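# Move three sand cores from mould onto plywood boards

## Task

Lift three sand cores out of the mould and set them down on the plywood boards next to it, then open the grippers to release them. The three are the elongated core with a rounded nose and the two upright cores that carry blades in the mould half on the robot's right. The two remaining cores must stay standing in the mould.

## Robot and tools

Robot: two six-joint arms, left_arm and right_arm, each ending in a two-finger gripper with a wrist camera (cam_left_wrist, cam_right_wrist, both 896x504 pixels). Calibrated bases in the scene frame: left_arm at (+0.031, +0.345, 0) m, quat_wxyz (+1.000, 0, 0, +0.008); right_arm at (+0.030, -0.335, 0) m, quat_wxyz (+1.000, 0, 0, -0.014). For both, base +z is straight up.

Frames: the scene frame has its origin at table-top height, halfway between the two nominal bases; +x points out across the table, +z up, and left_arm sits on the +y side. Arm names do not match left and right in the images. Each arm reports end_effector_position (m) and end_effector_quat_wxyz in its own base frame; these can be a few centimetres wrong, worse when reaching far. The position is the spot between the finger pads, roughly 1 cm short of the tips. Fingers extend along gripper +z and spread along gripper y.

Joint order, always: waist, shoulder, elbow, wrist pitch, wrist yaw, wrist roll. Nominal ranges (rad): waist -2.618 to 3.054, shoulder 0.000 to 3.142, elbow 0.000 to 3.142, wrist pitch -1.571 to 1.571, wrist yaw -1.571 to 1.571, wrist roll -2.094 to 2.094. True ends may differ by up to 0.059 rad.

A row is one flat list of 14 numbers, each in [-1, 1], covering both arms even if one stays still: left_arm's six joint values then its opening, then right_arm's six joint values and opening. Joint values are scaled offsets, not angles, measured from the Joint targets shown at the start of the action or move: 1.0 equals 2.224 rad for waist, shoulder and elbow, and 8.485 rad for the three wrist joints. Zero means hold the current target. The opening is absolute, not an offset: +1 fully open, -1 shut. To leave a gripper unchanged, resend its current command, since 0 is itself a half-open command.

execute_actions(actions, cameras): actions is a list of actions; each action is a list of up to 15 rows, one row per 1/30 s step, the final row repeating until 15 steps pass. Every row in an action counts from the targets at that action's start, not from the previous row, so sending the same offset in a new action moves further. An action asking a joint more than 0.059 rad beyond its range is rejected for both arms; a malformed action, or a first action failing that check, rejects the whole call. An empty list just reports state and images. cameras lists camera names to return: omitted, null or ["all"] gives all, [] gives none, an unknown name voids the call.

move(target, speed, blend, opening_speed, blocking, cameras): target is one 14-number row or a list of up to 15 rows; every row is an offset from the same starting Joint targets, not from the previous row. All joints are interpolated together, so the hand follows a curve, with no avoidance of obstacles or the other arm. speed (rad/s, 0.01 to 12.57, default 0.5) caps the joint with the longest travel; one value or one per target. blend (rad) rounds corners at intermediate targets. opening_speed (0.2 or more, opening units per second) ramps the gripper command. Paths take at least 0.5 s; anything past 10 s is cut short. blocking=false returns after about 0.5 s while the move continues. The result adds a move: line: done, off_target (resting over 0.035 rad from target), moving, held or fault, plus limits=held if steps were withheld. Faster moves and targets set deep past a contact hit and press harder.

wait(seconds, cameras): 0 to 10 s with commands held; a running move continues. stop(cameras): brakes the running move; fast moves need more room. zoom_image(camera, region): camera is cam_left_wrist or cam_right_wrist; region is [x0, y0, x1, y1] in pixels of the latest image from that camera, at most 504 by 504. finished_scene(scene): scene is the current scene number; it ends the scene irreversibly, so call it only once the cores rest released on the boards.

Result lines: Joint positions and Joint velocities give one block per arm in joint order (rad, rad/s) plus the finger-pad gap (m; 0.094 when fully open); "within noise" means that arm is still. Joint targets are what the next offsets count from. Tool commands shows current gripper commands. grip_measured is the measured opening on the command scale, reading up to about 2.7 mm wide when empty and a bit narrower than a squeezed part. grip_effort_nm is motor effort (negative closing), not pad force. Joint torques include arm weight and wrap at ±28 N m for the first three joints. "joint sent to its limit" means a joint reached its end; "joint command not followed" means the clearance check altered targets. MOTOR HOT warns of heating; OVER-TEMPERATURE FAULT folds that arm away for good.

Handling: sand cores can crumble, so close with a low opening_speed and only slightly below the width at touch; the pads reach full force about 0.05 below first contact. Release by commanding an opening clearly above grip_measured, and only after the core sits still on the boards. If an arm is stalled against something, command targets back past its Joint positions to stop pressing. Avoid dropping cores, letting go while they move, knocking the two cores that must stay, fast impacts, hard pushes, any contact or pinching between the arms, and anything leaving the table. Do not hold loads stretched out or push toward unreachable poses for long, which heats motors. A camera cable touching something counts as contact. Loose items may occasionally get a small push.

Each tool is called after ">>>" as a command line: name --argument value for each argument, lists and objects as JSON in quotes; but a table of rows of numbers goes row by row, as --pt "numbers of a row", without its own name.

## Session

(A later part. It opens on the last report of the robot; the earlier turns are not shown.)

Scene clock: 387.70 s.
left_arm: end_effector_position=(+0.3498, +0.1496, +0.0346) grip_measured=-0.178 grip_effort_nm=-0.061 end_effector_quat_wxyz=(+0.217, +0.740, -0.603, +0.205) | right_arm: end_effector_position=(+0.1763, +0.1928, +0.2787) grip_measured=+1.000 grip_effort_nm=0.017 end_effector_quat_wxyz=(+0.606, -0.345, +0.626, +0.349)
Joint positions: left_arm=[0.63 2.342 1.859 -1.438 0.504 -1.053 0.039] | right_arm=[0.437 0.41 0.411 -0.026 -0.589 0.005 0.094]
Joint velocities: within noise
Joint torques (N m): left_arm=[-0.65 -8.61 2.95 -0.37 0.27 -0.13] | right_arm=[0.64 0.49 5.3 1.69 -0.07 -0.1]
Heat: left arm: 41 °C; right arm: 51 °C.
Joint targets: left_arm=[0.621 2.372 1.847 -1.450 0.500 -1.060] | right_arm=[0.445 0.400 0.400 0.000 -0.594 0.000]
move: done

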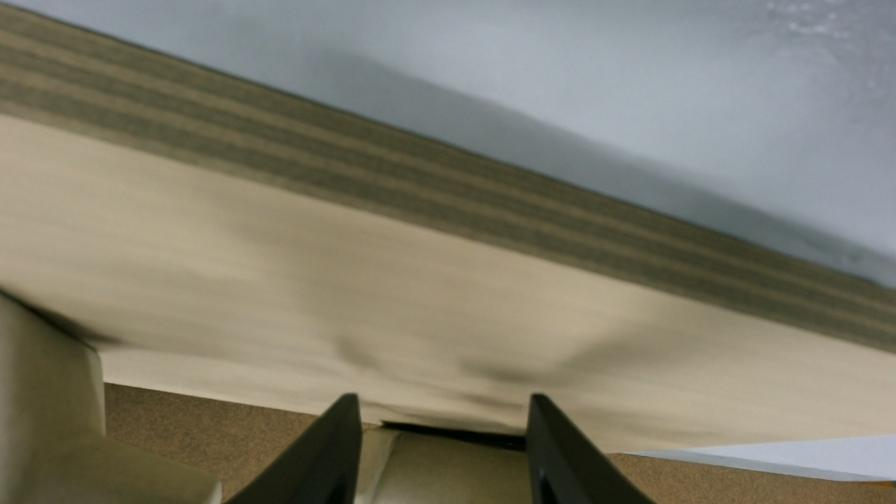

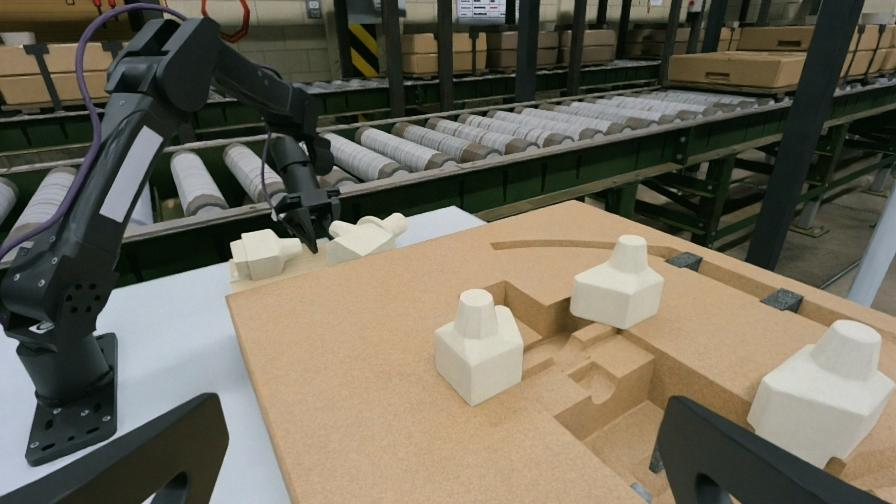

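>>> move --target '[0.0265,0.0081,0.0958,-0.0141,-0.0015,0,-0.18,0,0,0,0,0,0,1]' --speed 0.12 --cameras '["cam_left_wrist","cam_right_wrist"]'

>>> zoom_image --camera "cam_right_wrist" --region '[220, 160, 440, 300]'

Scene clock: 394.20 s.
left_arm: end_effector_position=(+0.3572, +0.1777, +0.0669) grip_measured=-0.178 grip_effort_nm=-0.061 end_effector_quat_wxyz=(+0.191, +0.752, -0.595, +0.208) | right_arm: end_effector_position=(+0.1763, +0.1928, +0.2787) grip_measured=+1.000 grip_effort_nm=0.017 end_effector_quat_wxyz=(+0.606, -0.345, +0.626, +0.349)
Joint positions: left_arm=[0.672 2.361 2.039 -1.555 0.492 -1.053 0.039] | right_arm=[0.437 0.41 0.411 -0.026 -0.589 0.005 0.094]
Joint velocities: within noise
Joint torques (N m): left_arm=[0.65 -9.07 5.89 -0.27 0.27 -0.12] | right_arm=[0.66 0.47 5.31 1.69 -0.07 -0.09]
Heat: left arm: 42 °C; right arm: 51 °C.
Joint targets: left_arm=[0.680 2.390 2.060 -1.568 0.487 -1.060] | right_arm=[0.445 0.400 0.400 0.000 -0.594 0.000]
joint sent to its limit (left arm) — the wrist pitch, lower limit.
move: done

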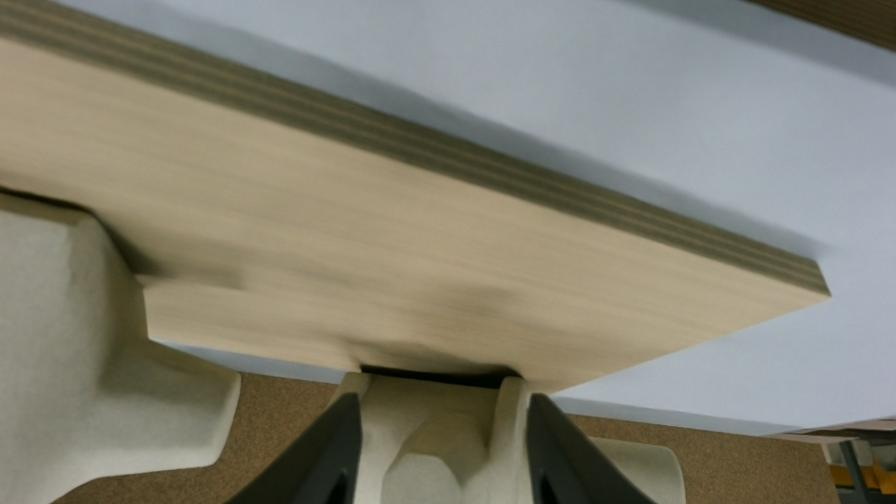

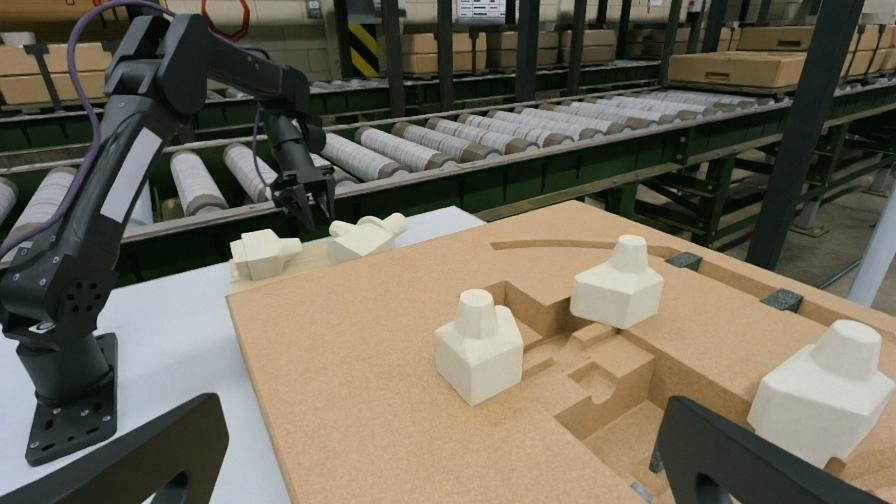

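Scaled by 2.291.

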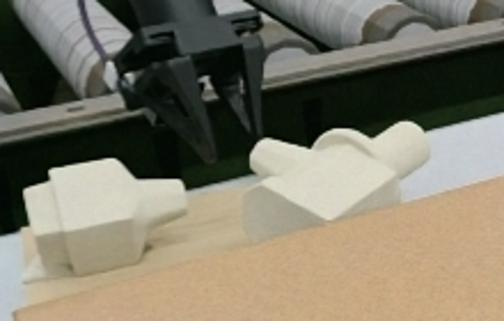

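>>> move --pt "0.0315 -0.1954 -0.1169 0.0328 0 0 -0.18 0 0 0 0 0 0 1" --pt "-0.1484 -0.4541 -0.2023 0.0434 -0.0574 0.1249 1 0 0 0 0 0 0 1" --speed '[0.25,0.5]' --cameras '["cam_left_wrist"]'

Scene clock: 402.90 s.
left_arm: end_effector_position=(+0.3158, +0.1166, +0.2828) grip_measured=+0.998 grip_effort_nm=0.125 end_effector_quat_wxyz=(+0.282, -0.171, +0.943, +0.045) | right_arm: end_effector_position=(+0.1763, +0.1928, +0.2787) grip_measured=+1.000 grip_effort_nm=0.017 end_effector_quat_wxyz=(+0.606, -0.345, +0.626, +0.349)
Joint positions: left_arm=[0.355 1.399 1.619 -1.212 0.009 -0.006 0.094] | right_arm=[0.437 0.41 0.411 -0.026 -0.589 0.005 0.094]
Joint velocities: within noise
Joint torques (N m): left_arm=[-0.4 -5.71 4.12 1.64 -0.07 0.02] | right_arm=[0.65 0.47 5.33 1.69 -0.07 -0.1]
Heat: left arm: 43 °C; right arm: 51 °C.
Joint targets: left_arm=[0.350 1.380 1.610 -1.200 0.000 0.000] | right_arm=[0.445 0.400 0.400 0.000 -0.594 0.000]
move: done
Images, in order (width x height): cam_left_wrist 896x504.

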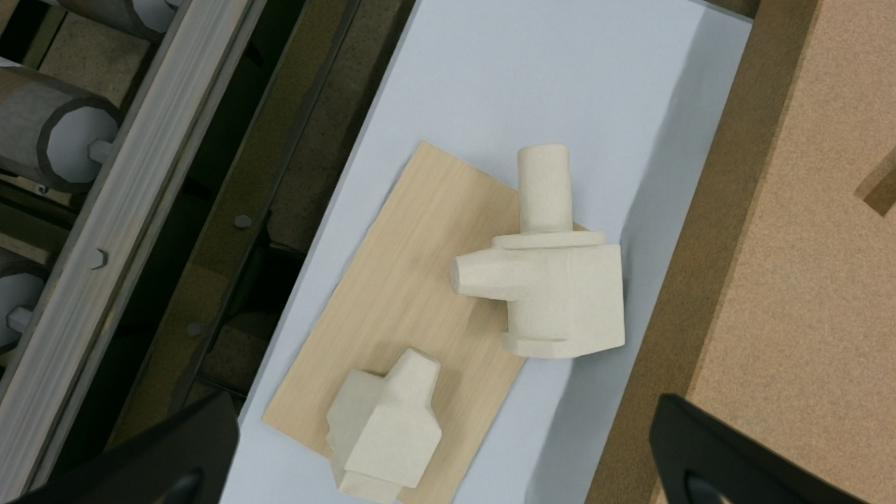

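>>> move --target '[-0.0198,0.272,0.0854,-0.0259,0,-0.1897,0.3,0,0,0,0,0,0,1]' --speed 0.4 --cameras '["cam_left_wrist"]'

Scene clock: 435.50 s.
left_arm: end_effector_position=(+0.3492, +0.1127, +0.1261) grip_measured=+0.302 grip_effort_nm=-0.056 end_effector_quat_wxyz=(+0.013, +0.817, -0.577, -0.004) | right_arm: end_effector_position=(+0.1763, +0.1928, +0.2787) grip_measured=+1.000 grip_effort_nm=0.017 end_effector_quat_wxyz=(+0.606, -0.345, +0.626, +0.349)
Joint positions: left_arm=[0.314 1.966 1.774 -1.405 0.009 -1.598 0.061] | right_arm=[0.437 0.41 0.411 -0.026 -0.589 0.005 0.094]
Joint velocities: within noise
Joint torques (N m): left_arm=[-0.58 -7.28 6.65 0.23 -0.08 -0.17] | right_arm=[0.66 0.47 5.34 1.69 -0.07 -0.1]
Heat: left arm: 40 °C; right arm: 52 °C.
Joint targets: left_arm=[0.305 1.985 1.800 -1.420 0.000 -1.609] | right_arm=[0.445 0.400 0.400 0.000 -0.594 0.000]
move: done
Images, in order (width x height): cam_left_wrist 896x504.

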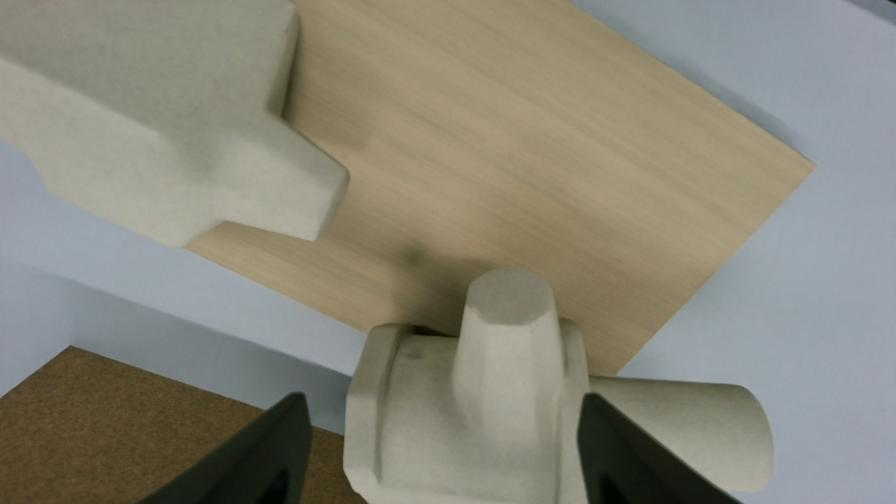

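>>> move --target '[-0.0238,0.027,-0.0112,0.0124,0,-0.0107,0.3,0,0,0,0,0,0,1]' --speed 0.15 --cameras '["cam_left_wrist"]'

Scene clock: 453.70 s.
left_arm: end_effector_position=(+0.3756, +0.0988, +0.1051) grip_measured=+0.302 grip_effort_nm=-0.071 end_effector_quat_wxyz=(+0.002, +0.827, -0.562, +0.004) | right_arm: end_effector_position=(+0.1763, +0.1928, +0.2787) grip_measured=+1.000 grip_effort_nm=0.022 end_effector_quat_wxyz=(+0.606, -0.345, +0.626, +0.349)
Joint positions: left_arm=[0.259 2.024 1.774 -1.318 0.009 -1.689 0.061] | right_arm=[0.437 0.41 0.411 -0.026 -0.589 0.005 0.094]
Joint velocities: within noise
Joint torques (N m): left_arm=[-0.39 -7.71 4.6 0.47 -0.07 -0.2] | right_arm=[0.68 0.47 5.34 1.69 -0.06 -0.09]
Heat: left arm: 40 °C; right arm: 52 °C.
Joint targets: left_arm=[0.252 2.045 1.775 -1.314 0.000 -1.700] | right_arm=[0.445 0.400 0.400 0.000 -0.594 0.000]
move: done
Images, in order (width x height): cam_left_wrist 896x504.

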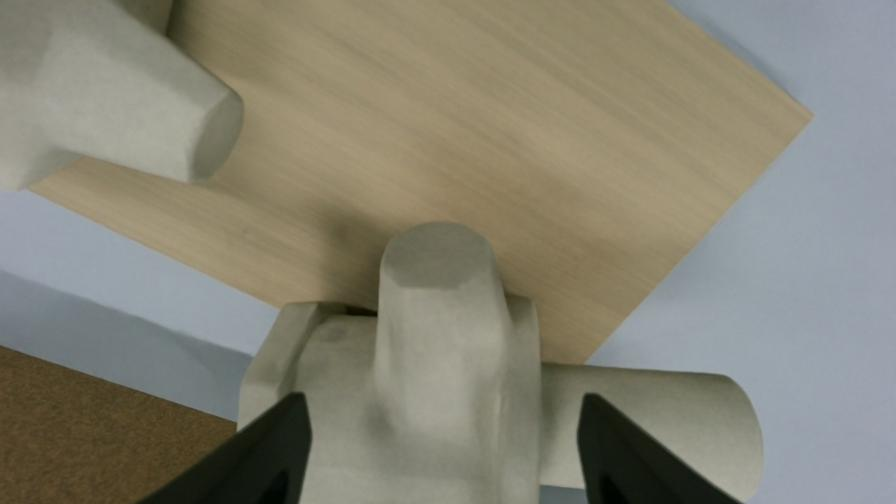

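>>> move --target '[0.0297,-0.0054,-0.0697,0.0156,0,0.0071,0.3,0,0,0,0,0,0,1]' --speed 0.12 --cameras '["cam_left_wrist","cam_right_wrist"]'

>>> zoom_image --camera "cam_right_wrist" --region '[220, 160, 440, 300]'

Scene clock: 470.87 s.
left_arm: end_effector_position=(+0.3637, +0.1166, +0.0685) grip_measured=+0.302 grip_effort_nm=-0.061 end_effector_quat_wxyz=(+0.007, +0.829, -0.559, +0.000) | right_arm: end_effector_position=(+0.1763, +0.1928, +0.2787) grip_measured=+1.000 grip_effort_nm=0.022 end_effector_quat_wxyz=(+0.606, -0.345, +0.626, +0.349)
Joint positions: left_arm=[0.312 2.024 1.629 -1.186 0.009 -1.642 0.061] | right_arm=[0.437 0.41 0.411 -0.026 -0.589 0.005 0.094]
Joint velocities: within noise
Joint torques (N m): left_arm=[0.54 -8.46 3.77 0.45 -0.06 -0.05] | right_arm=[0.68 0.46 5.3 1.68 -0.08 -0.1]
Heat: left arm: 39 °C; right arm: 52 °C.
Joint targets: left_arm=[0.319 2.033 1.620 -1.182 0.000 -1.640] | right_arm=[0.445 0.400 0.400 0.000 -0.594 0.000]
move: done

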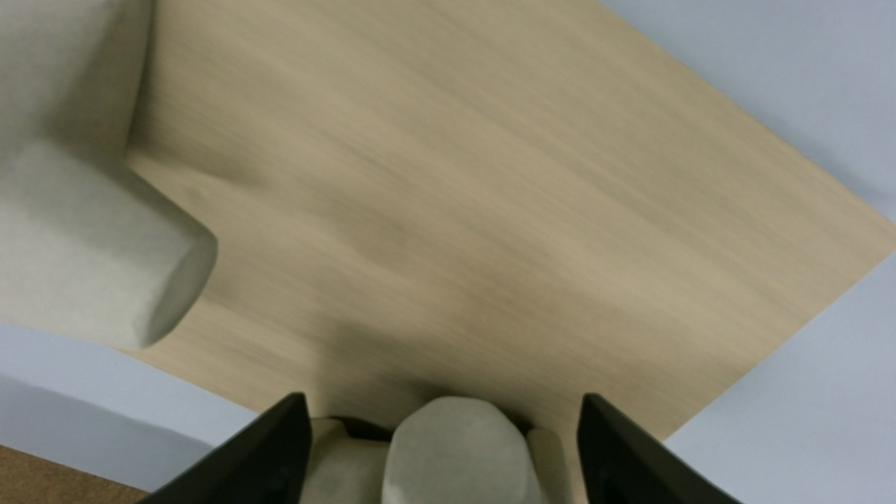

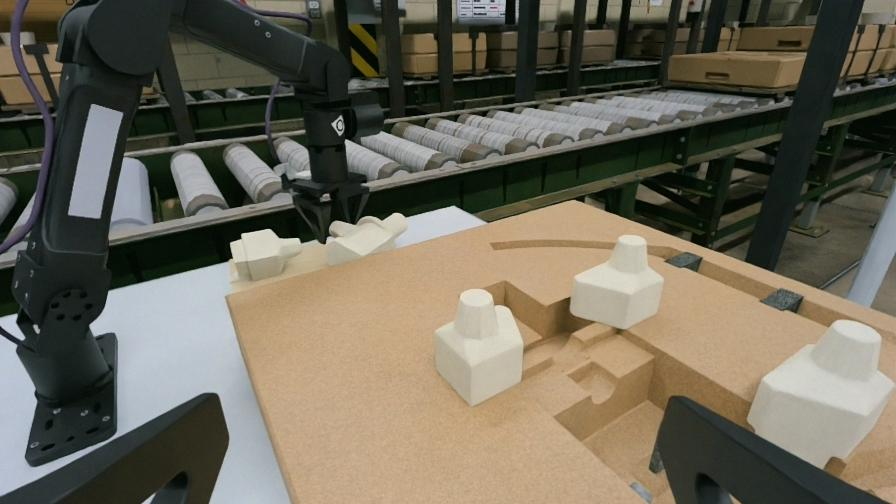

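Scaled by 2.291.

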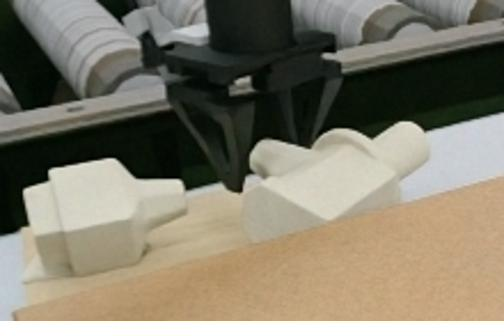

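>>> move --target '[0,0,0,0,0,0,-0.3,0,0,0,0,0,0,1]' --opening_speed 0.3 --cameras '["cam_left_wrist"]'

>>> move --target '[0,0,0,0,0,0,-0.54,0,0,0,0,0,0,1]' --opening_speed 0.2 --cameras '["cam_left_wrist"]'

Scene clock: 477.63 s.
left_arm: end_effector_position=(+0.3666, +0.1175, +0.0685) grip_measured=-0.294 grip_effort_nm=-0.266 end_effector_quat_wxyz=(+0.002, +0.829, -0.560, +0.004) | right_arm: end_effector_position=(+0.1763, +0.1928, +0.2787) grip_measured=+1.000 grip_effort_nm=0.017 end_effector_quat_wxyz=(+0.606, -0.345, +0.626, +0.349)
Joint positions: left_arm=[0.312 2.024 1.629 -1.174 0.009 -1.642 0.033] | right_arm=[0.437 0.41 0.411 -0.026 -0.589 0.005 0.094]
Joint velocities: within noise
Joint torques (N m): left_arm=[0.5 -8.49 3.84 0.35 -0.07 -0.05] | right_arm=[0.68 0.49 5.34 1.68 -0.07 -0.1]
Heat: left arm: 39 °C; right arm: 52 °C.
Joint targets: left_arm=[0.319 2.033 1.620 -1.182 0.000 -1.640] | right_arm=[0.445 0.400 0.400 0.000 -0.594 0.000]
move: done
Images, in order (width x height): cam_left_wrist 896x504.

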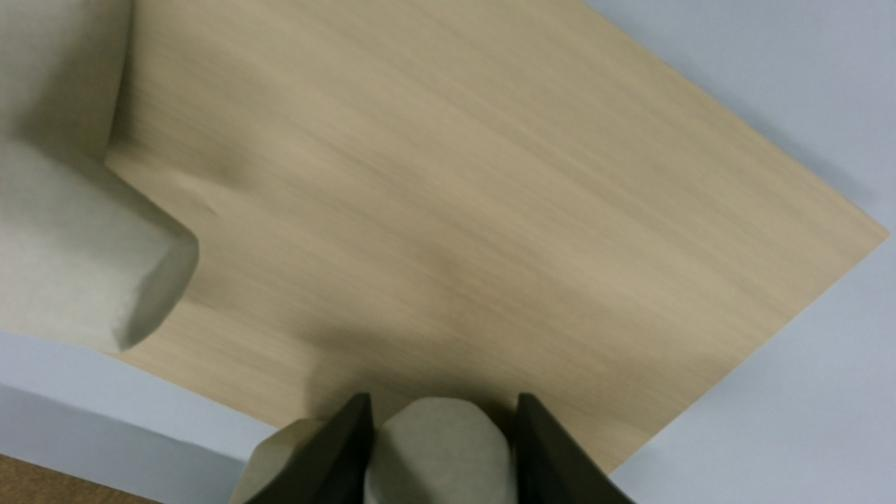

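Scene clock: 479.03 s.
left_arm: end_effector_position=(+0.3667, +0.1176, +0.0685) grip_measured=-0.333 grip_effort_nm=-0.999 end_effector_quat_wxyz=(+0.002, +0.828, -0.560, +0.004) | right_arm: end_effector_position=(+0.1763, +0.1928, +0.2787) grip_measured=+1.000 grip_effort_nm=0.017 end_effector_quat_wxyz=(+0.606, -0.345, +0.626, +0.349)
Joint positions: left_arm=[0.312 2.024 1.629 -1.173 0.009 -1.641 0.031] | right_arm=[0.437 0.41 0.411 -0.026 -0.589 0.005 0.094]
Joint velocities: within noise
Joint torques (N m): left_arm=[0.65 -8.47 3.92 0.34 -0.07 -0.05] | right_arm=[0.66 0.5 5.33 1.68 -0.07 -0.09]
Heat: left arm: 39 °C; right arm: 52 °C.
Joint targets: left_arm=[0.319 2.033 1.620 -1.182 0.000 -1.640] | right_arm=[0.445 0.400 0.400 0.000 -0.594 0.000]
move: done
Images, in order (width x height): cam_left_wrist 896x504.

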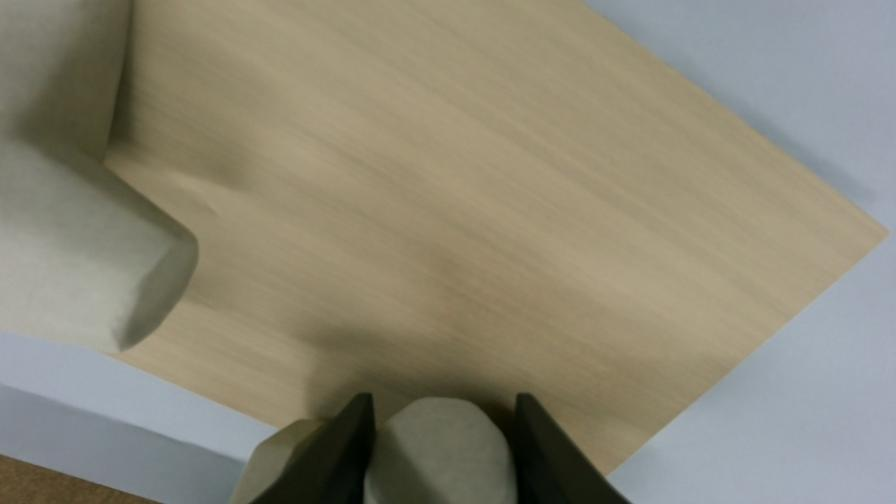

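>>> move --target '[0,-0.0328,0.0989,-0.0174,0.0071,0,-0.54,0,0,0,0,0,0,1]' --speed 0.15 --cameras '["cam_left_wrist","cam_right_wrist"]'

>>> zoom_image --camera "cam_right_wrist" --region '[220, 160, 440, 300]'

Scene clock: 495.73 s.
left_arm: end_effector_position=(+0.3770, +0.1183, +0.1111) grip_measured=-0.338 grip_effort_nm=-0.994 end_effector_quat_wxyz=(-0.005, +0.828, -0.560, +0.018) | right_arm: end_effector_position=(+0.1763, +0.1928, +0.2787) grip_measured=+1.000 grip_effort_nm=0.022 end_effector_quat_wxyz=(+0.606, -0.345, +0.626, +0.349)
Joint positions: left_arm=[0.312 2.024 1.798 -1.314 0.023 -1.641 0.031] | right_arm=[0.437 0.41 0.411 -0.026 -0.589 0.005 0.094]
Joint velocities: within noise
Joint torques (N m): left_arm=[0.62 -14.09 8.29 0.3 0.49 -0.06] | right_arm=[0.66 0.49 5.33 1.68 -0.08 -0.1]
Heat: left arm: 40 °C; right arm: 52 °C.
Joint targets: left_arm=[0.319 1.960 1.840 -1.330 0.060 -1.640] | right_arm=[0.445 0.400 0.400 0.000 -0.594 0.000]
move: off_target (left_arm); left_arm: the shoulder is farthest, 0.064 rad from its target

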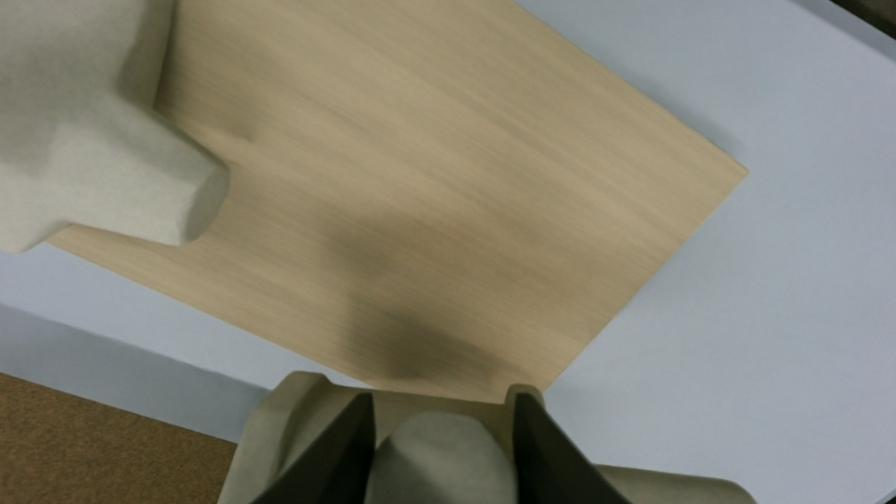

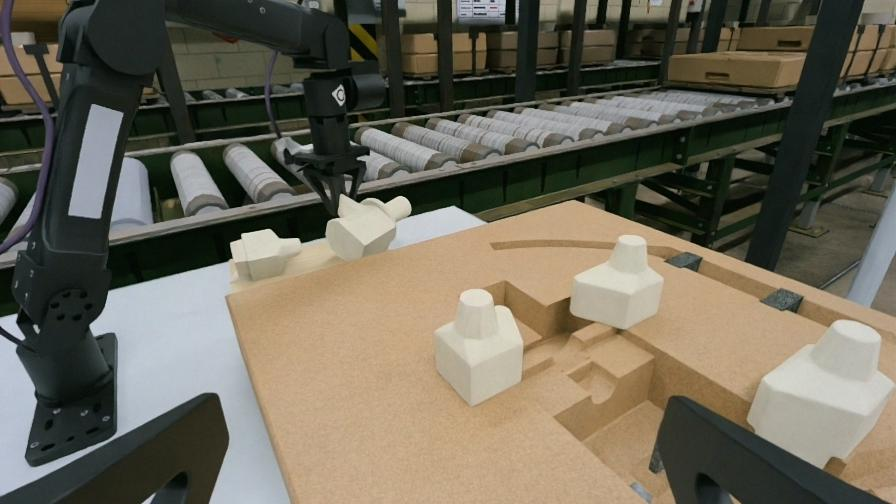

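Scaled by 2.291.

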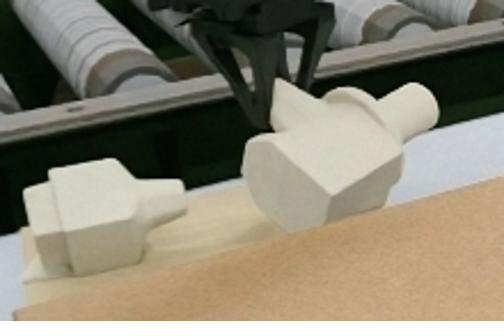

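>>> move --pt "0 0.0135 0.0674 -0.0094 0.0047 0 -0.54 0 0 0 0 0 0 1" --pt "0.1713 0.1506 0.1542 -0.0224 0.0684 0.0577 -0.54 0 0 0 0 0 0 1" --speed 0.2 --cameras '["cam_left_wrist","cam_right_wrist"]'

>>> zoom_image --camera "cam_right_wrist" --region '[220, 160, 440, 300]'

Scene clock: 516.67 s.
left_arm: end_effector_position=(+0.3891, +0.2087, +0.1150) grip_measured=-0.340 grip_effort_nm=-0.999 end_effector_quat_wxyz=(+0.088, +0.774, -0.574, +0.251) | right_arm: end_effector_position=(+0.1763, +0.1928, +0.2787) grip_measured=+1.000 grip_effort_nm=0.012 end_effector_quat_wxyz=(+0.606, -0.345, +0.626, +0.349)
Joint positions: left_arm=[0.697 2.295 2.141 -1.478 0.535 -1.151 0.031] | right_arm=[0.437 0.41 0.411 -0.026 -0.589 0.005 0.094]
Joint velocities: within noise
Joint torques (N m): left_arm=[0.31 -10.96 8.13 -0.15 1.58 -0.06] | right_arm=[0.68 0.46 5.33 1.69 -0.08 -0.09]
Heat: left arm: 44 °C; right arm: 52 °C.
Joint targets: left_arm=[0.699 2.295 2.183 -1.520 0.641 -1.150] | right_arm=[0.445 0.400 0.400 0.000 -0.594 0.000]
move: off_target (left_arm); left_arm: the wrist yaw is farthest, 0.105 rad from its target

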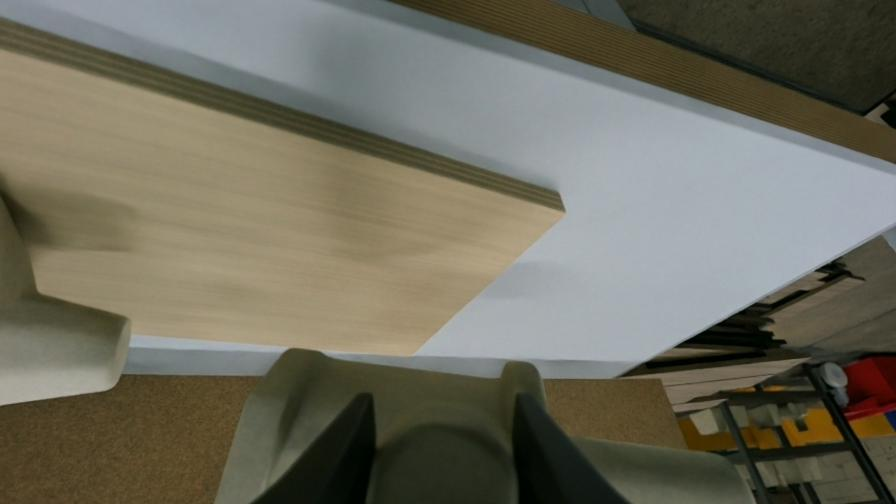

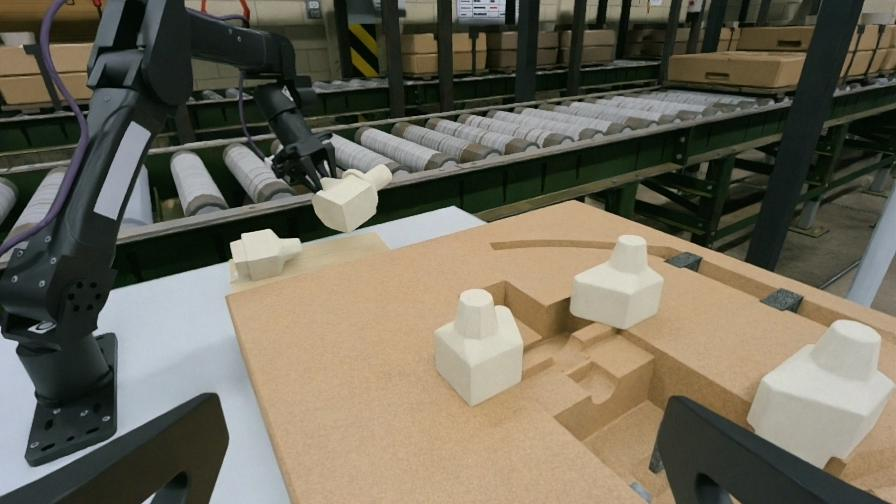

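Scaled by 2.291.

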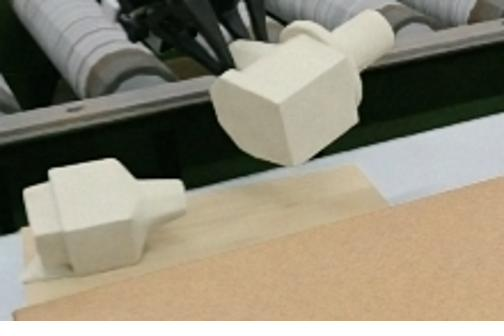

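>>> move --target '[0,0.0022,-0.0688,0.0047,0,0,-0.54,0,0,0,0,0,0,1]' --speed 0.12 --cameras '["cam_left_wrist","cam_right_wrist"]'

>>> zoom_image --camera "cam_right_wrist" --region '[220, 160, 440, 300]'

Scene clock: 531.67 s.
left_arm: end_effector_position=(+0.3762, +0.1974, +0.0874) grip_measured=-0.340 grip_effort_nm=-1.004 end_effector_quat_wxyz=(+0.127, +0.779, -0.565, +0.242) | right_arm: end_effector_position=(+0.1763, +0.1928, +0.2787) grip_measured=+1.000 grip_effort_nm=0.017 end_effector_quat_wxyz=(+0.606, -0.345, +0.626, +0.349)
Joint positions: left_arm=[0.697 2.297 2.027 -1.445 0.537 -1.15 0.031] | right_arm=[0.437 0.41 0.411 -0.026 -0.589 0.005 0.094]
Joint velocities: within noise
Joint torques (N m): left_arm=[0.21 -10.71 4.59 -0.22 1.52 -0.08] | right_arm=[0.65 0.47 5.33 1.69 -0.07 -0.09]
Heat: left arm: 47 °C; right arm: 52 °C.
Joint targets: left_arm=[0.699 2.300 2.030 -1.480 0.641 -1.150] | right_arm=[0.445 0.400 0.400 0.000 -0.594 0.000]
move: off_target (left_arm); left_arm: the wrist yaw is farthest, 0.104 rad from its target

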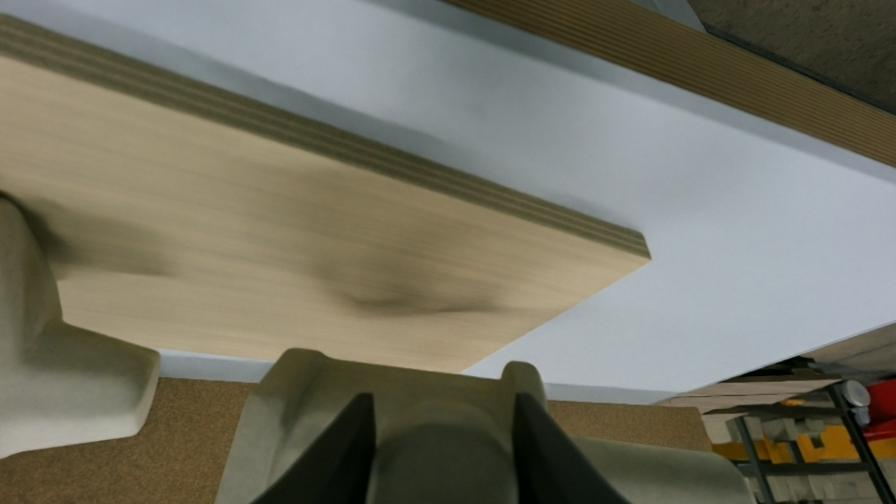

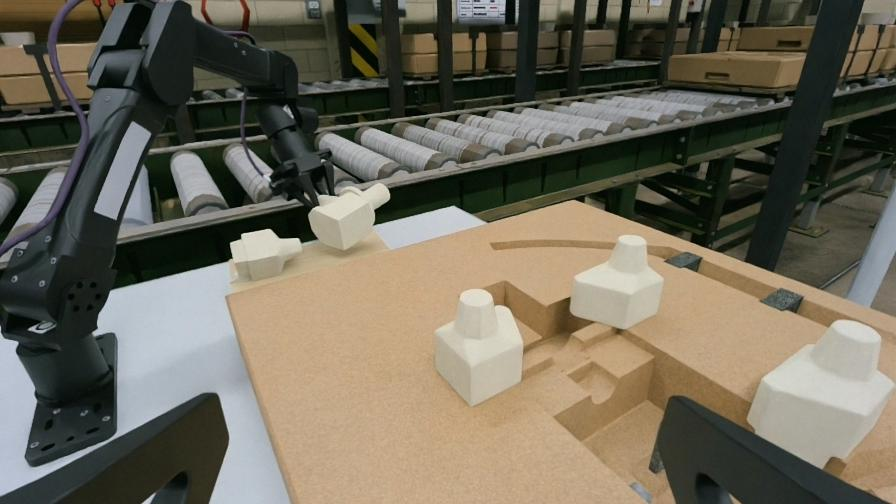

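Scaled by 2.291.

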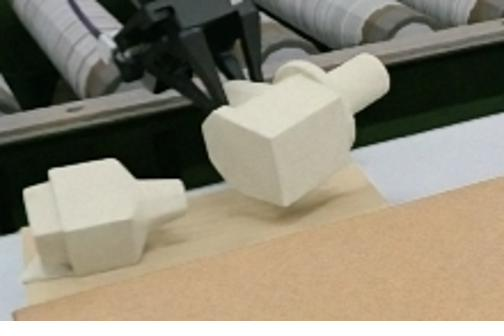

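>>> move --target '[0,0.0022,-0.0225,0.0030,0,0,-0.54,0,0,0,0,0,0,1]' --speed 0.1 --cameras '["cam_left_wrist","cam_right_wrist"]'

>>> zoom_image --camera "cam_right_wrist" --region '[220, 160, 440, 300]'

Scene clock: 535.73 s.
left_arm: end_effector_position=(+0.3721, +0.1938, +0.0740) grip_measured=-0.340 grip_effort_nm=-0.994 end_effector_quat_wxyz=(+0.139, +0.780, -0.561, +0.240) | right_arm: end_effector_position=(+0.1763, +0.1928, +0.2787) grip_measured=+1.000 grip_effort_nm=0.017 end_effector_quat_wxyz=(+0.606, -0.345, +0.626, +0.349)
Joint positions: left_arm=[0.697 2.302 1.978 -1.416 0.538 -1.15 0.031] | right_arm=[0.437 0.41 0.411 -0.026 -0.589 0.005 0.094]
Joint velocities: within noise
Joint torques (N m): left_arm=[0.12 -10.65 4.49 -0.32 1.53 -0.07] | right_arm=[0.66 0.47 5.31 1.68 -0.07 -0.11]
Heat: left arm: 47 °C; right arm: 52 °C.
Joint targets: left_arm=[0.699 2.304 1.980 -1.454 0.640 -1.150] | right_arm=[0.445 0.400 0.400 0.000 -0.594 0.000]
move: off_target (left_arm); left_arm: the wrist yaw is farthest, 0.103 rad from its target

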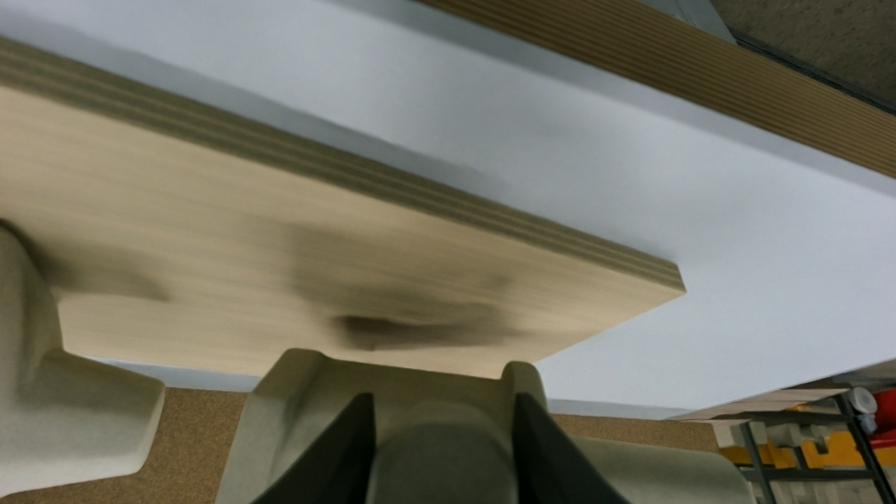

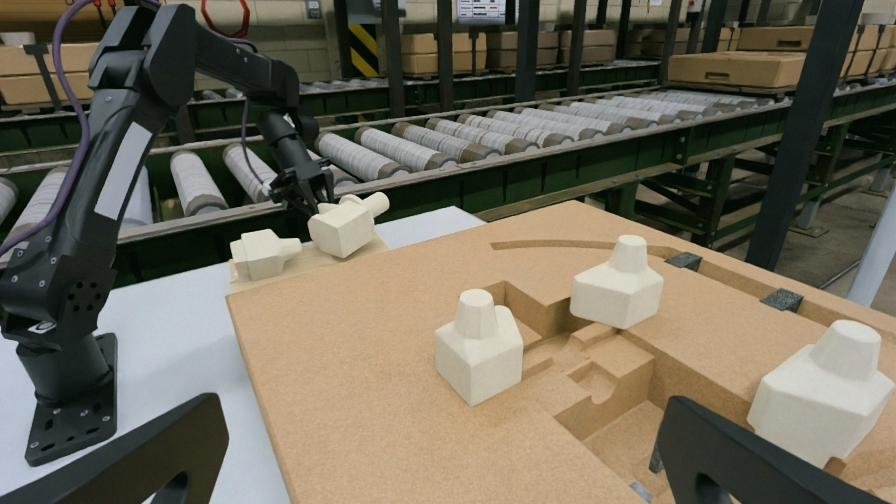

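Scaled by 2.291.

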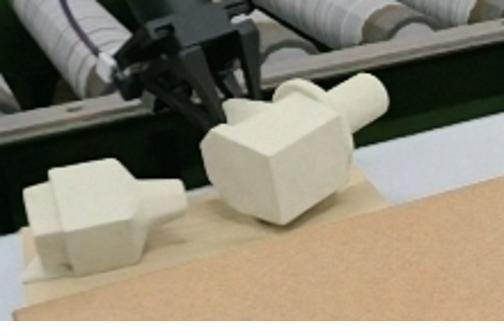

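>>> execute_actions --actions '[]' --cameras '["cam_right_wrist","cam_left_wrist"]'

>>> zoom_image --camera "cam_right_wrist" --region '[220, 160, 440, 300]'

Scene clock: 558.07 s.
left_arm: end_effector_position=(+0.3722, +0.1939, +0.0739) grip_measured=-0.340 grip_effort_nm=-1.004 end_effector_quat_wxyz=(+0.139, +0.780, -0.561, +0.240) | right_arm: end_effector_position=(+0.1763, +0.1928, +0.2787) grip_measured=+1.000 grip_effort_nm=0.017 end_effector_quat_wxyz=(+0.606, -0.345, +0.626, +0.349)
Joint positions: left_arm=[0.697 2.302 1.978 -1.416 0.538 -1.15 0.031] | right_arm=[0.437 0.41 0.411 -0.026 -0.589 0.005 0.094]
Joint velocities: within noise
Joint torques (N m): left_arm=[0.21 -10.69 4.49 -0.32 1.54 -0.04] | right_arm=[0.66 0.47 5.33 1.68 -0.08 -0.09]
Heat: left arm: 51 °C; right arm: 52 °C.
Joint targets: left_arm=[0.699 2.304 1.980 -1.454 0.640 -1.150] | right_arm=[0.445 0.400 0.400 0.000 -0.594 0.000]
Tool commands: left_gripper/opening=-0.54 right_gripper/opening=+1.0

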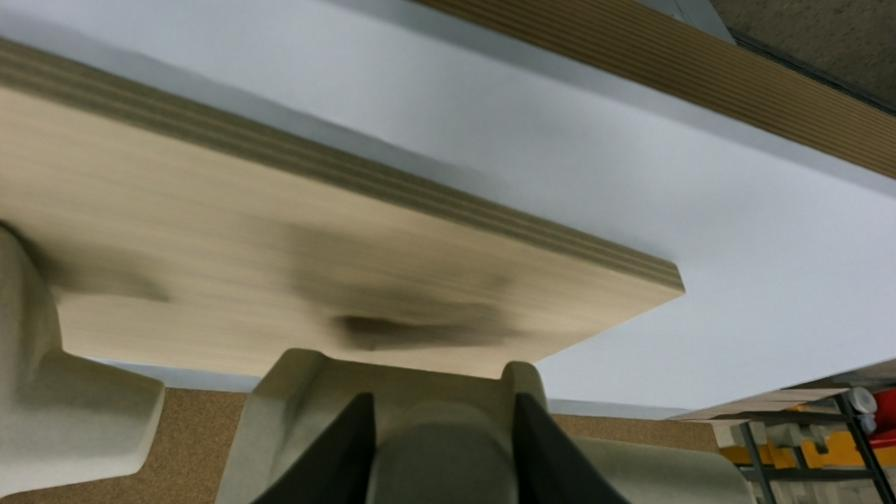

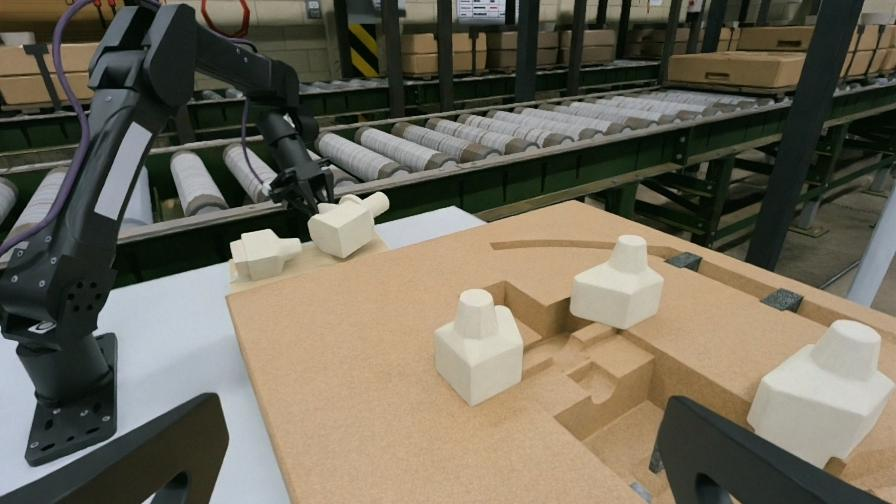

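Scaled by 2.291.

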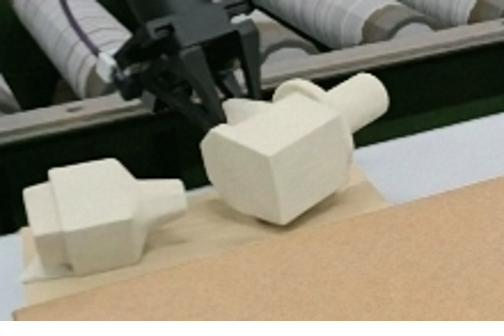

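>>> move --target '[-0.0018,0,-0.0180,0.0047,0,0,-0.54,0,0,0,0,0,0,1]' --speed 0.06 --cameras '["cam_right_wrist"]'

>>> zoom_image --camera "cam_right_wrist" --region '[220, 160, 440, 300]'

Scene clock: 563.73 s.
left_arm: end_effector_position=(+0.3713, +0.1931, +0.0640) grip_measured=-0.340 grip_effort_nm=-0.999 end_effector_quat_wxyz=(+0.139, +0.780, -0.561, +0.240) | right_arm: end_effector_position=(+0.1763, +0.1928, +0.2787) grip_measured=+1.000 grip_effort_nm=0.022 end_effector_quat_wxyz=(+0.606, -0.345, +0.626, +0.349)
Joint positions: left_arm=[0.697 2.302 1.938 -1.377 0.538 -1.15 0.031] | right_arm=[0.437 0.41 0.411 -0.026 -0.589 0.005 0.094]
Joint velocities: within noise
Joint torques (N m): left_arm=[-0.16 -10.67 4.44 -0.32 1.53 -0.05] | right_arm=[0.68 0.49 5.33 1.68 -0.07 -0.09]
Heat: left arm: 51 °C; right arm: 52 °C.
Joint targets: left_arm=[0.695 2.304 1.940 -1.415 0.640 -1.150] | right_arm=[0.445 0.400 0.400 0.000 -0.594 0.000]
move: off_target (left_arm); left_arm: the wrist yaw is farthest, 0.102 rad from its target
Images, in order (width x height): cam_right_wrist 896x504.

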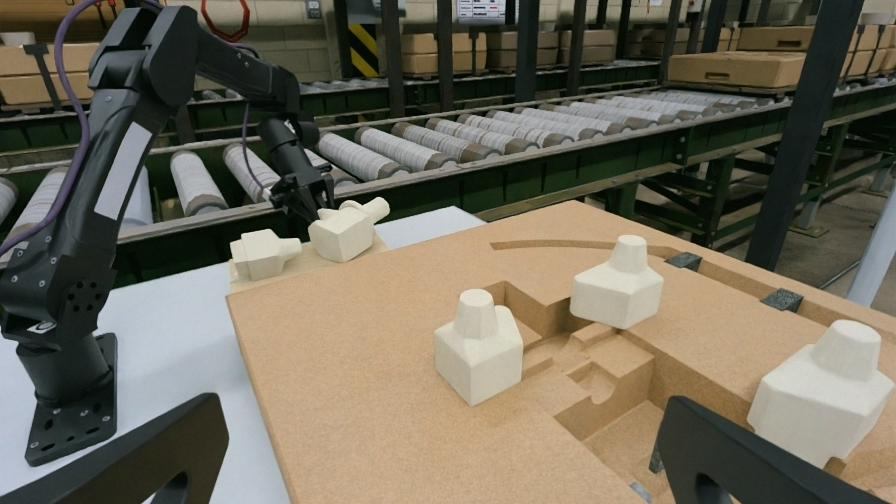

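Scaled by 2.291.

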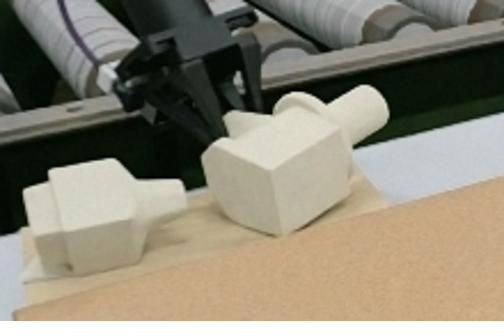

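>>> move --target '[-0.0009,0,-0.0135,0.0035,0,0,-0.54,0,0,0,0,0,0,1]' --speed 0.06 --cameras '["cam_right_wrist"]'

>>> zoom_image --camera "cam_right_wrist" --region '[220, 160, 440, 300]'

Scene clock: 568.90 s.
left_arm: end_effector_position=(+0.3700, +0.1902, +0.0586) grip_measured=-0.340 grip_effort_nm=-0.999 end_effector_quat_wxyz=(+0.144, +0.780, -0.559, +0.243) | right_arm: end_effector_position=(+0.1763, +0.1928, +0.2787) grip_measured=+1.000 grip_effort_nm=0.022 end_effector_quat_wxyz=(+0.606, -0.345, +0.626, +0.349)
Joint positions: left_arm=[0.697 2.302 1.911 -1.359 0.548 -1.15 0.031] | right_arm=[0.437 0.41 0.411 -0.026 -0.589 0.005 0.094]
Joint velocities: within noise
Joint torques (N m): left_arm=[-0.21 -10.55 4.15 -0.21 1.42 -0.07] | right_arm=[0.68 0.46 5.33 1.69 -0.07 -0.09]
Heat: left arm: 51 °C; right arm: 52 °C.
Joint targets: left_arm=[0.693 2.304 1.910 -1.385 0.641 -1.150] | right_arm=[0.445 0.400 0.400 0.000 -0.594 0.000]
move: off_target (left_arm); left_arm: the wrist yaw is farthest, 0.092 rad from its target
Images, in order (width x height): cam_right_wrist 896x504.

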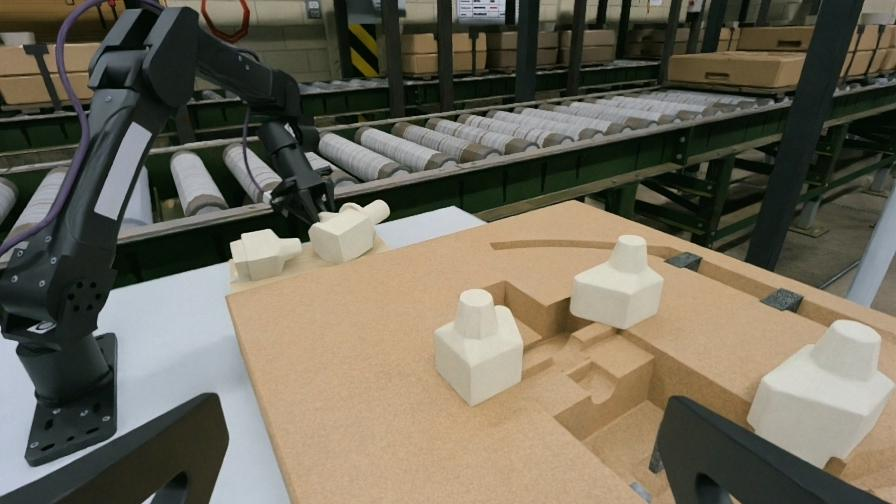

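Scaled by 2.291.

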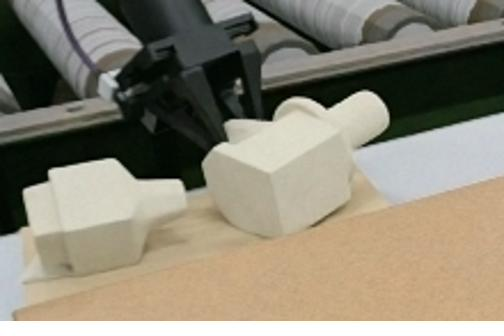

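>>> move --target '[0,0,-0.0112,0.0029,0,0,-0.54,0,0,0,0,0,0,1]' --speed 0.06 --cameras '["cam_right_wrist"]'

>>> zoom_image --camera "cam_right_wrist" --region '[220, 160, 440, 300]'

Scene clock: 572.70 s.
left_arm: end_effector_position=(+0.3695, +0.1869, +0.0550) grip_measured=-0.341 grip_effort_nm=-0.999 end_effector_quat_wxyz=(+0.150, +0.779, -0.556, +0.249) | right_arm: end_effector_position=(+0.1763, +0.1928, +0.2787) grip_measured=+1.000 grip_effort_nm=0.017 end_effector_quat_wxyz=(+0.606, -0.345, +0.626, +0.349)
Joint positions: left_arm=[0.697 2.302 1.89 -1.347 0.562 -1.15 0.031] | right_arm=[0.437 0.41 0.411 -0.026 -0.589 0.005 0.094]
Joint velocities: within noise
Joint torques (N m): left_arm=[-0.21 -10.59 3.82 -0.08 1.25 -0.06] | right_arm=[0.68 0.46 5.33 1.68 -0.09 -0.1]
Heat: left arm: 52 °C; right arm: 52 °C.
Joint targets: left_arm=[0.693 2.304 1.885 -1.360 0.641 -1.150] | right_arm=[0.445 0.400 0.400 0.000 -0.594 0.000]
move: off_target (left_arm); left_arm: the wrist yaw is farthest, 0.079 rad from its target
Images, in order (width x height): cam_right_wrist 896x504.

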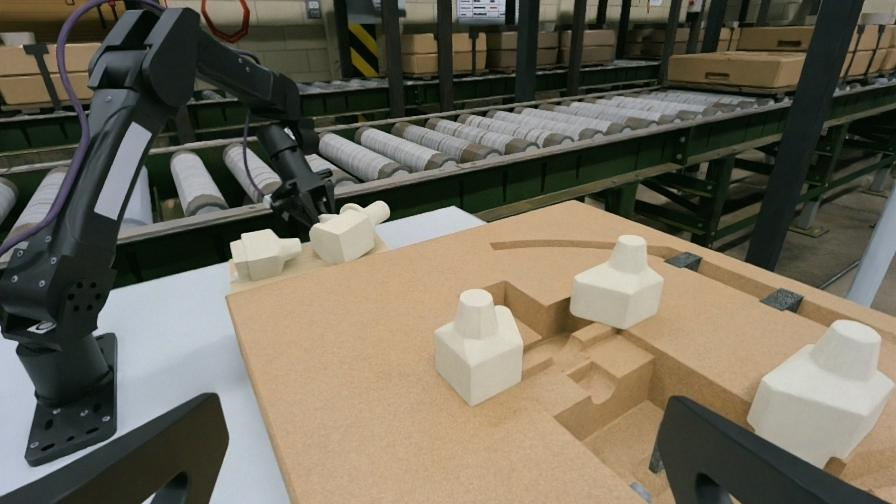

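Scaled by 2.291.

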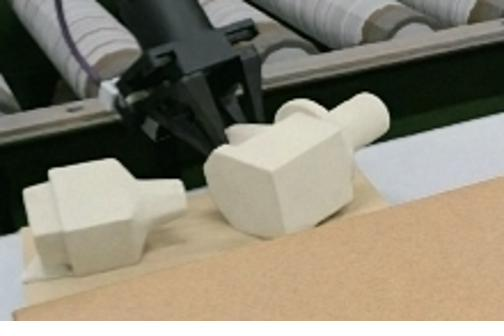

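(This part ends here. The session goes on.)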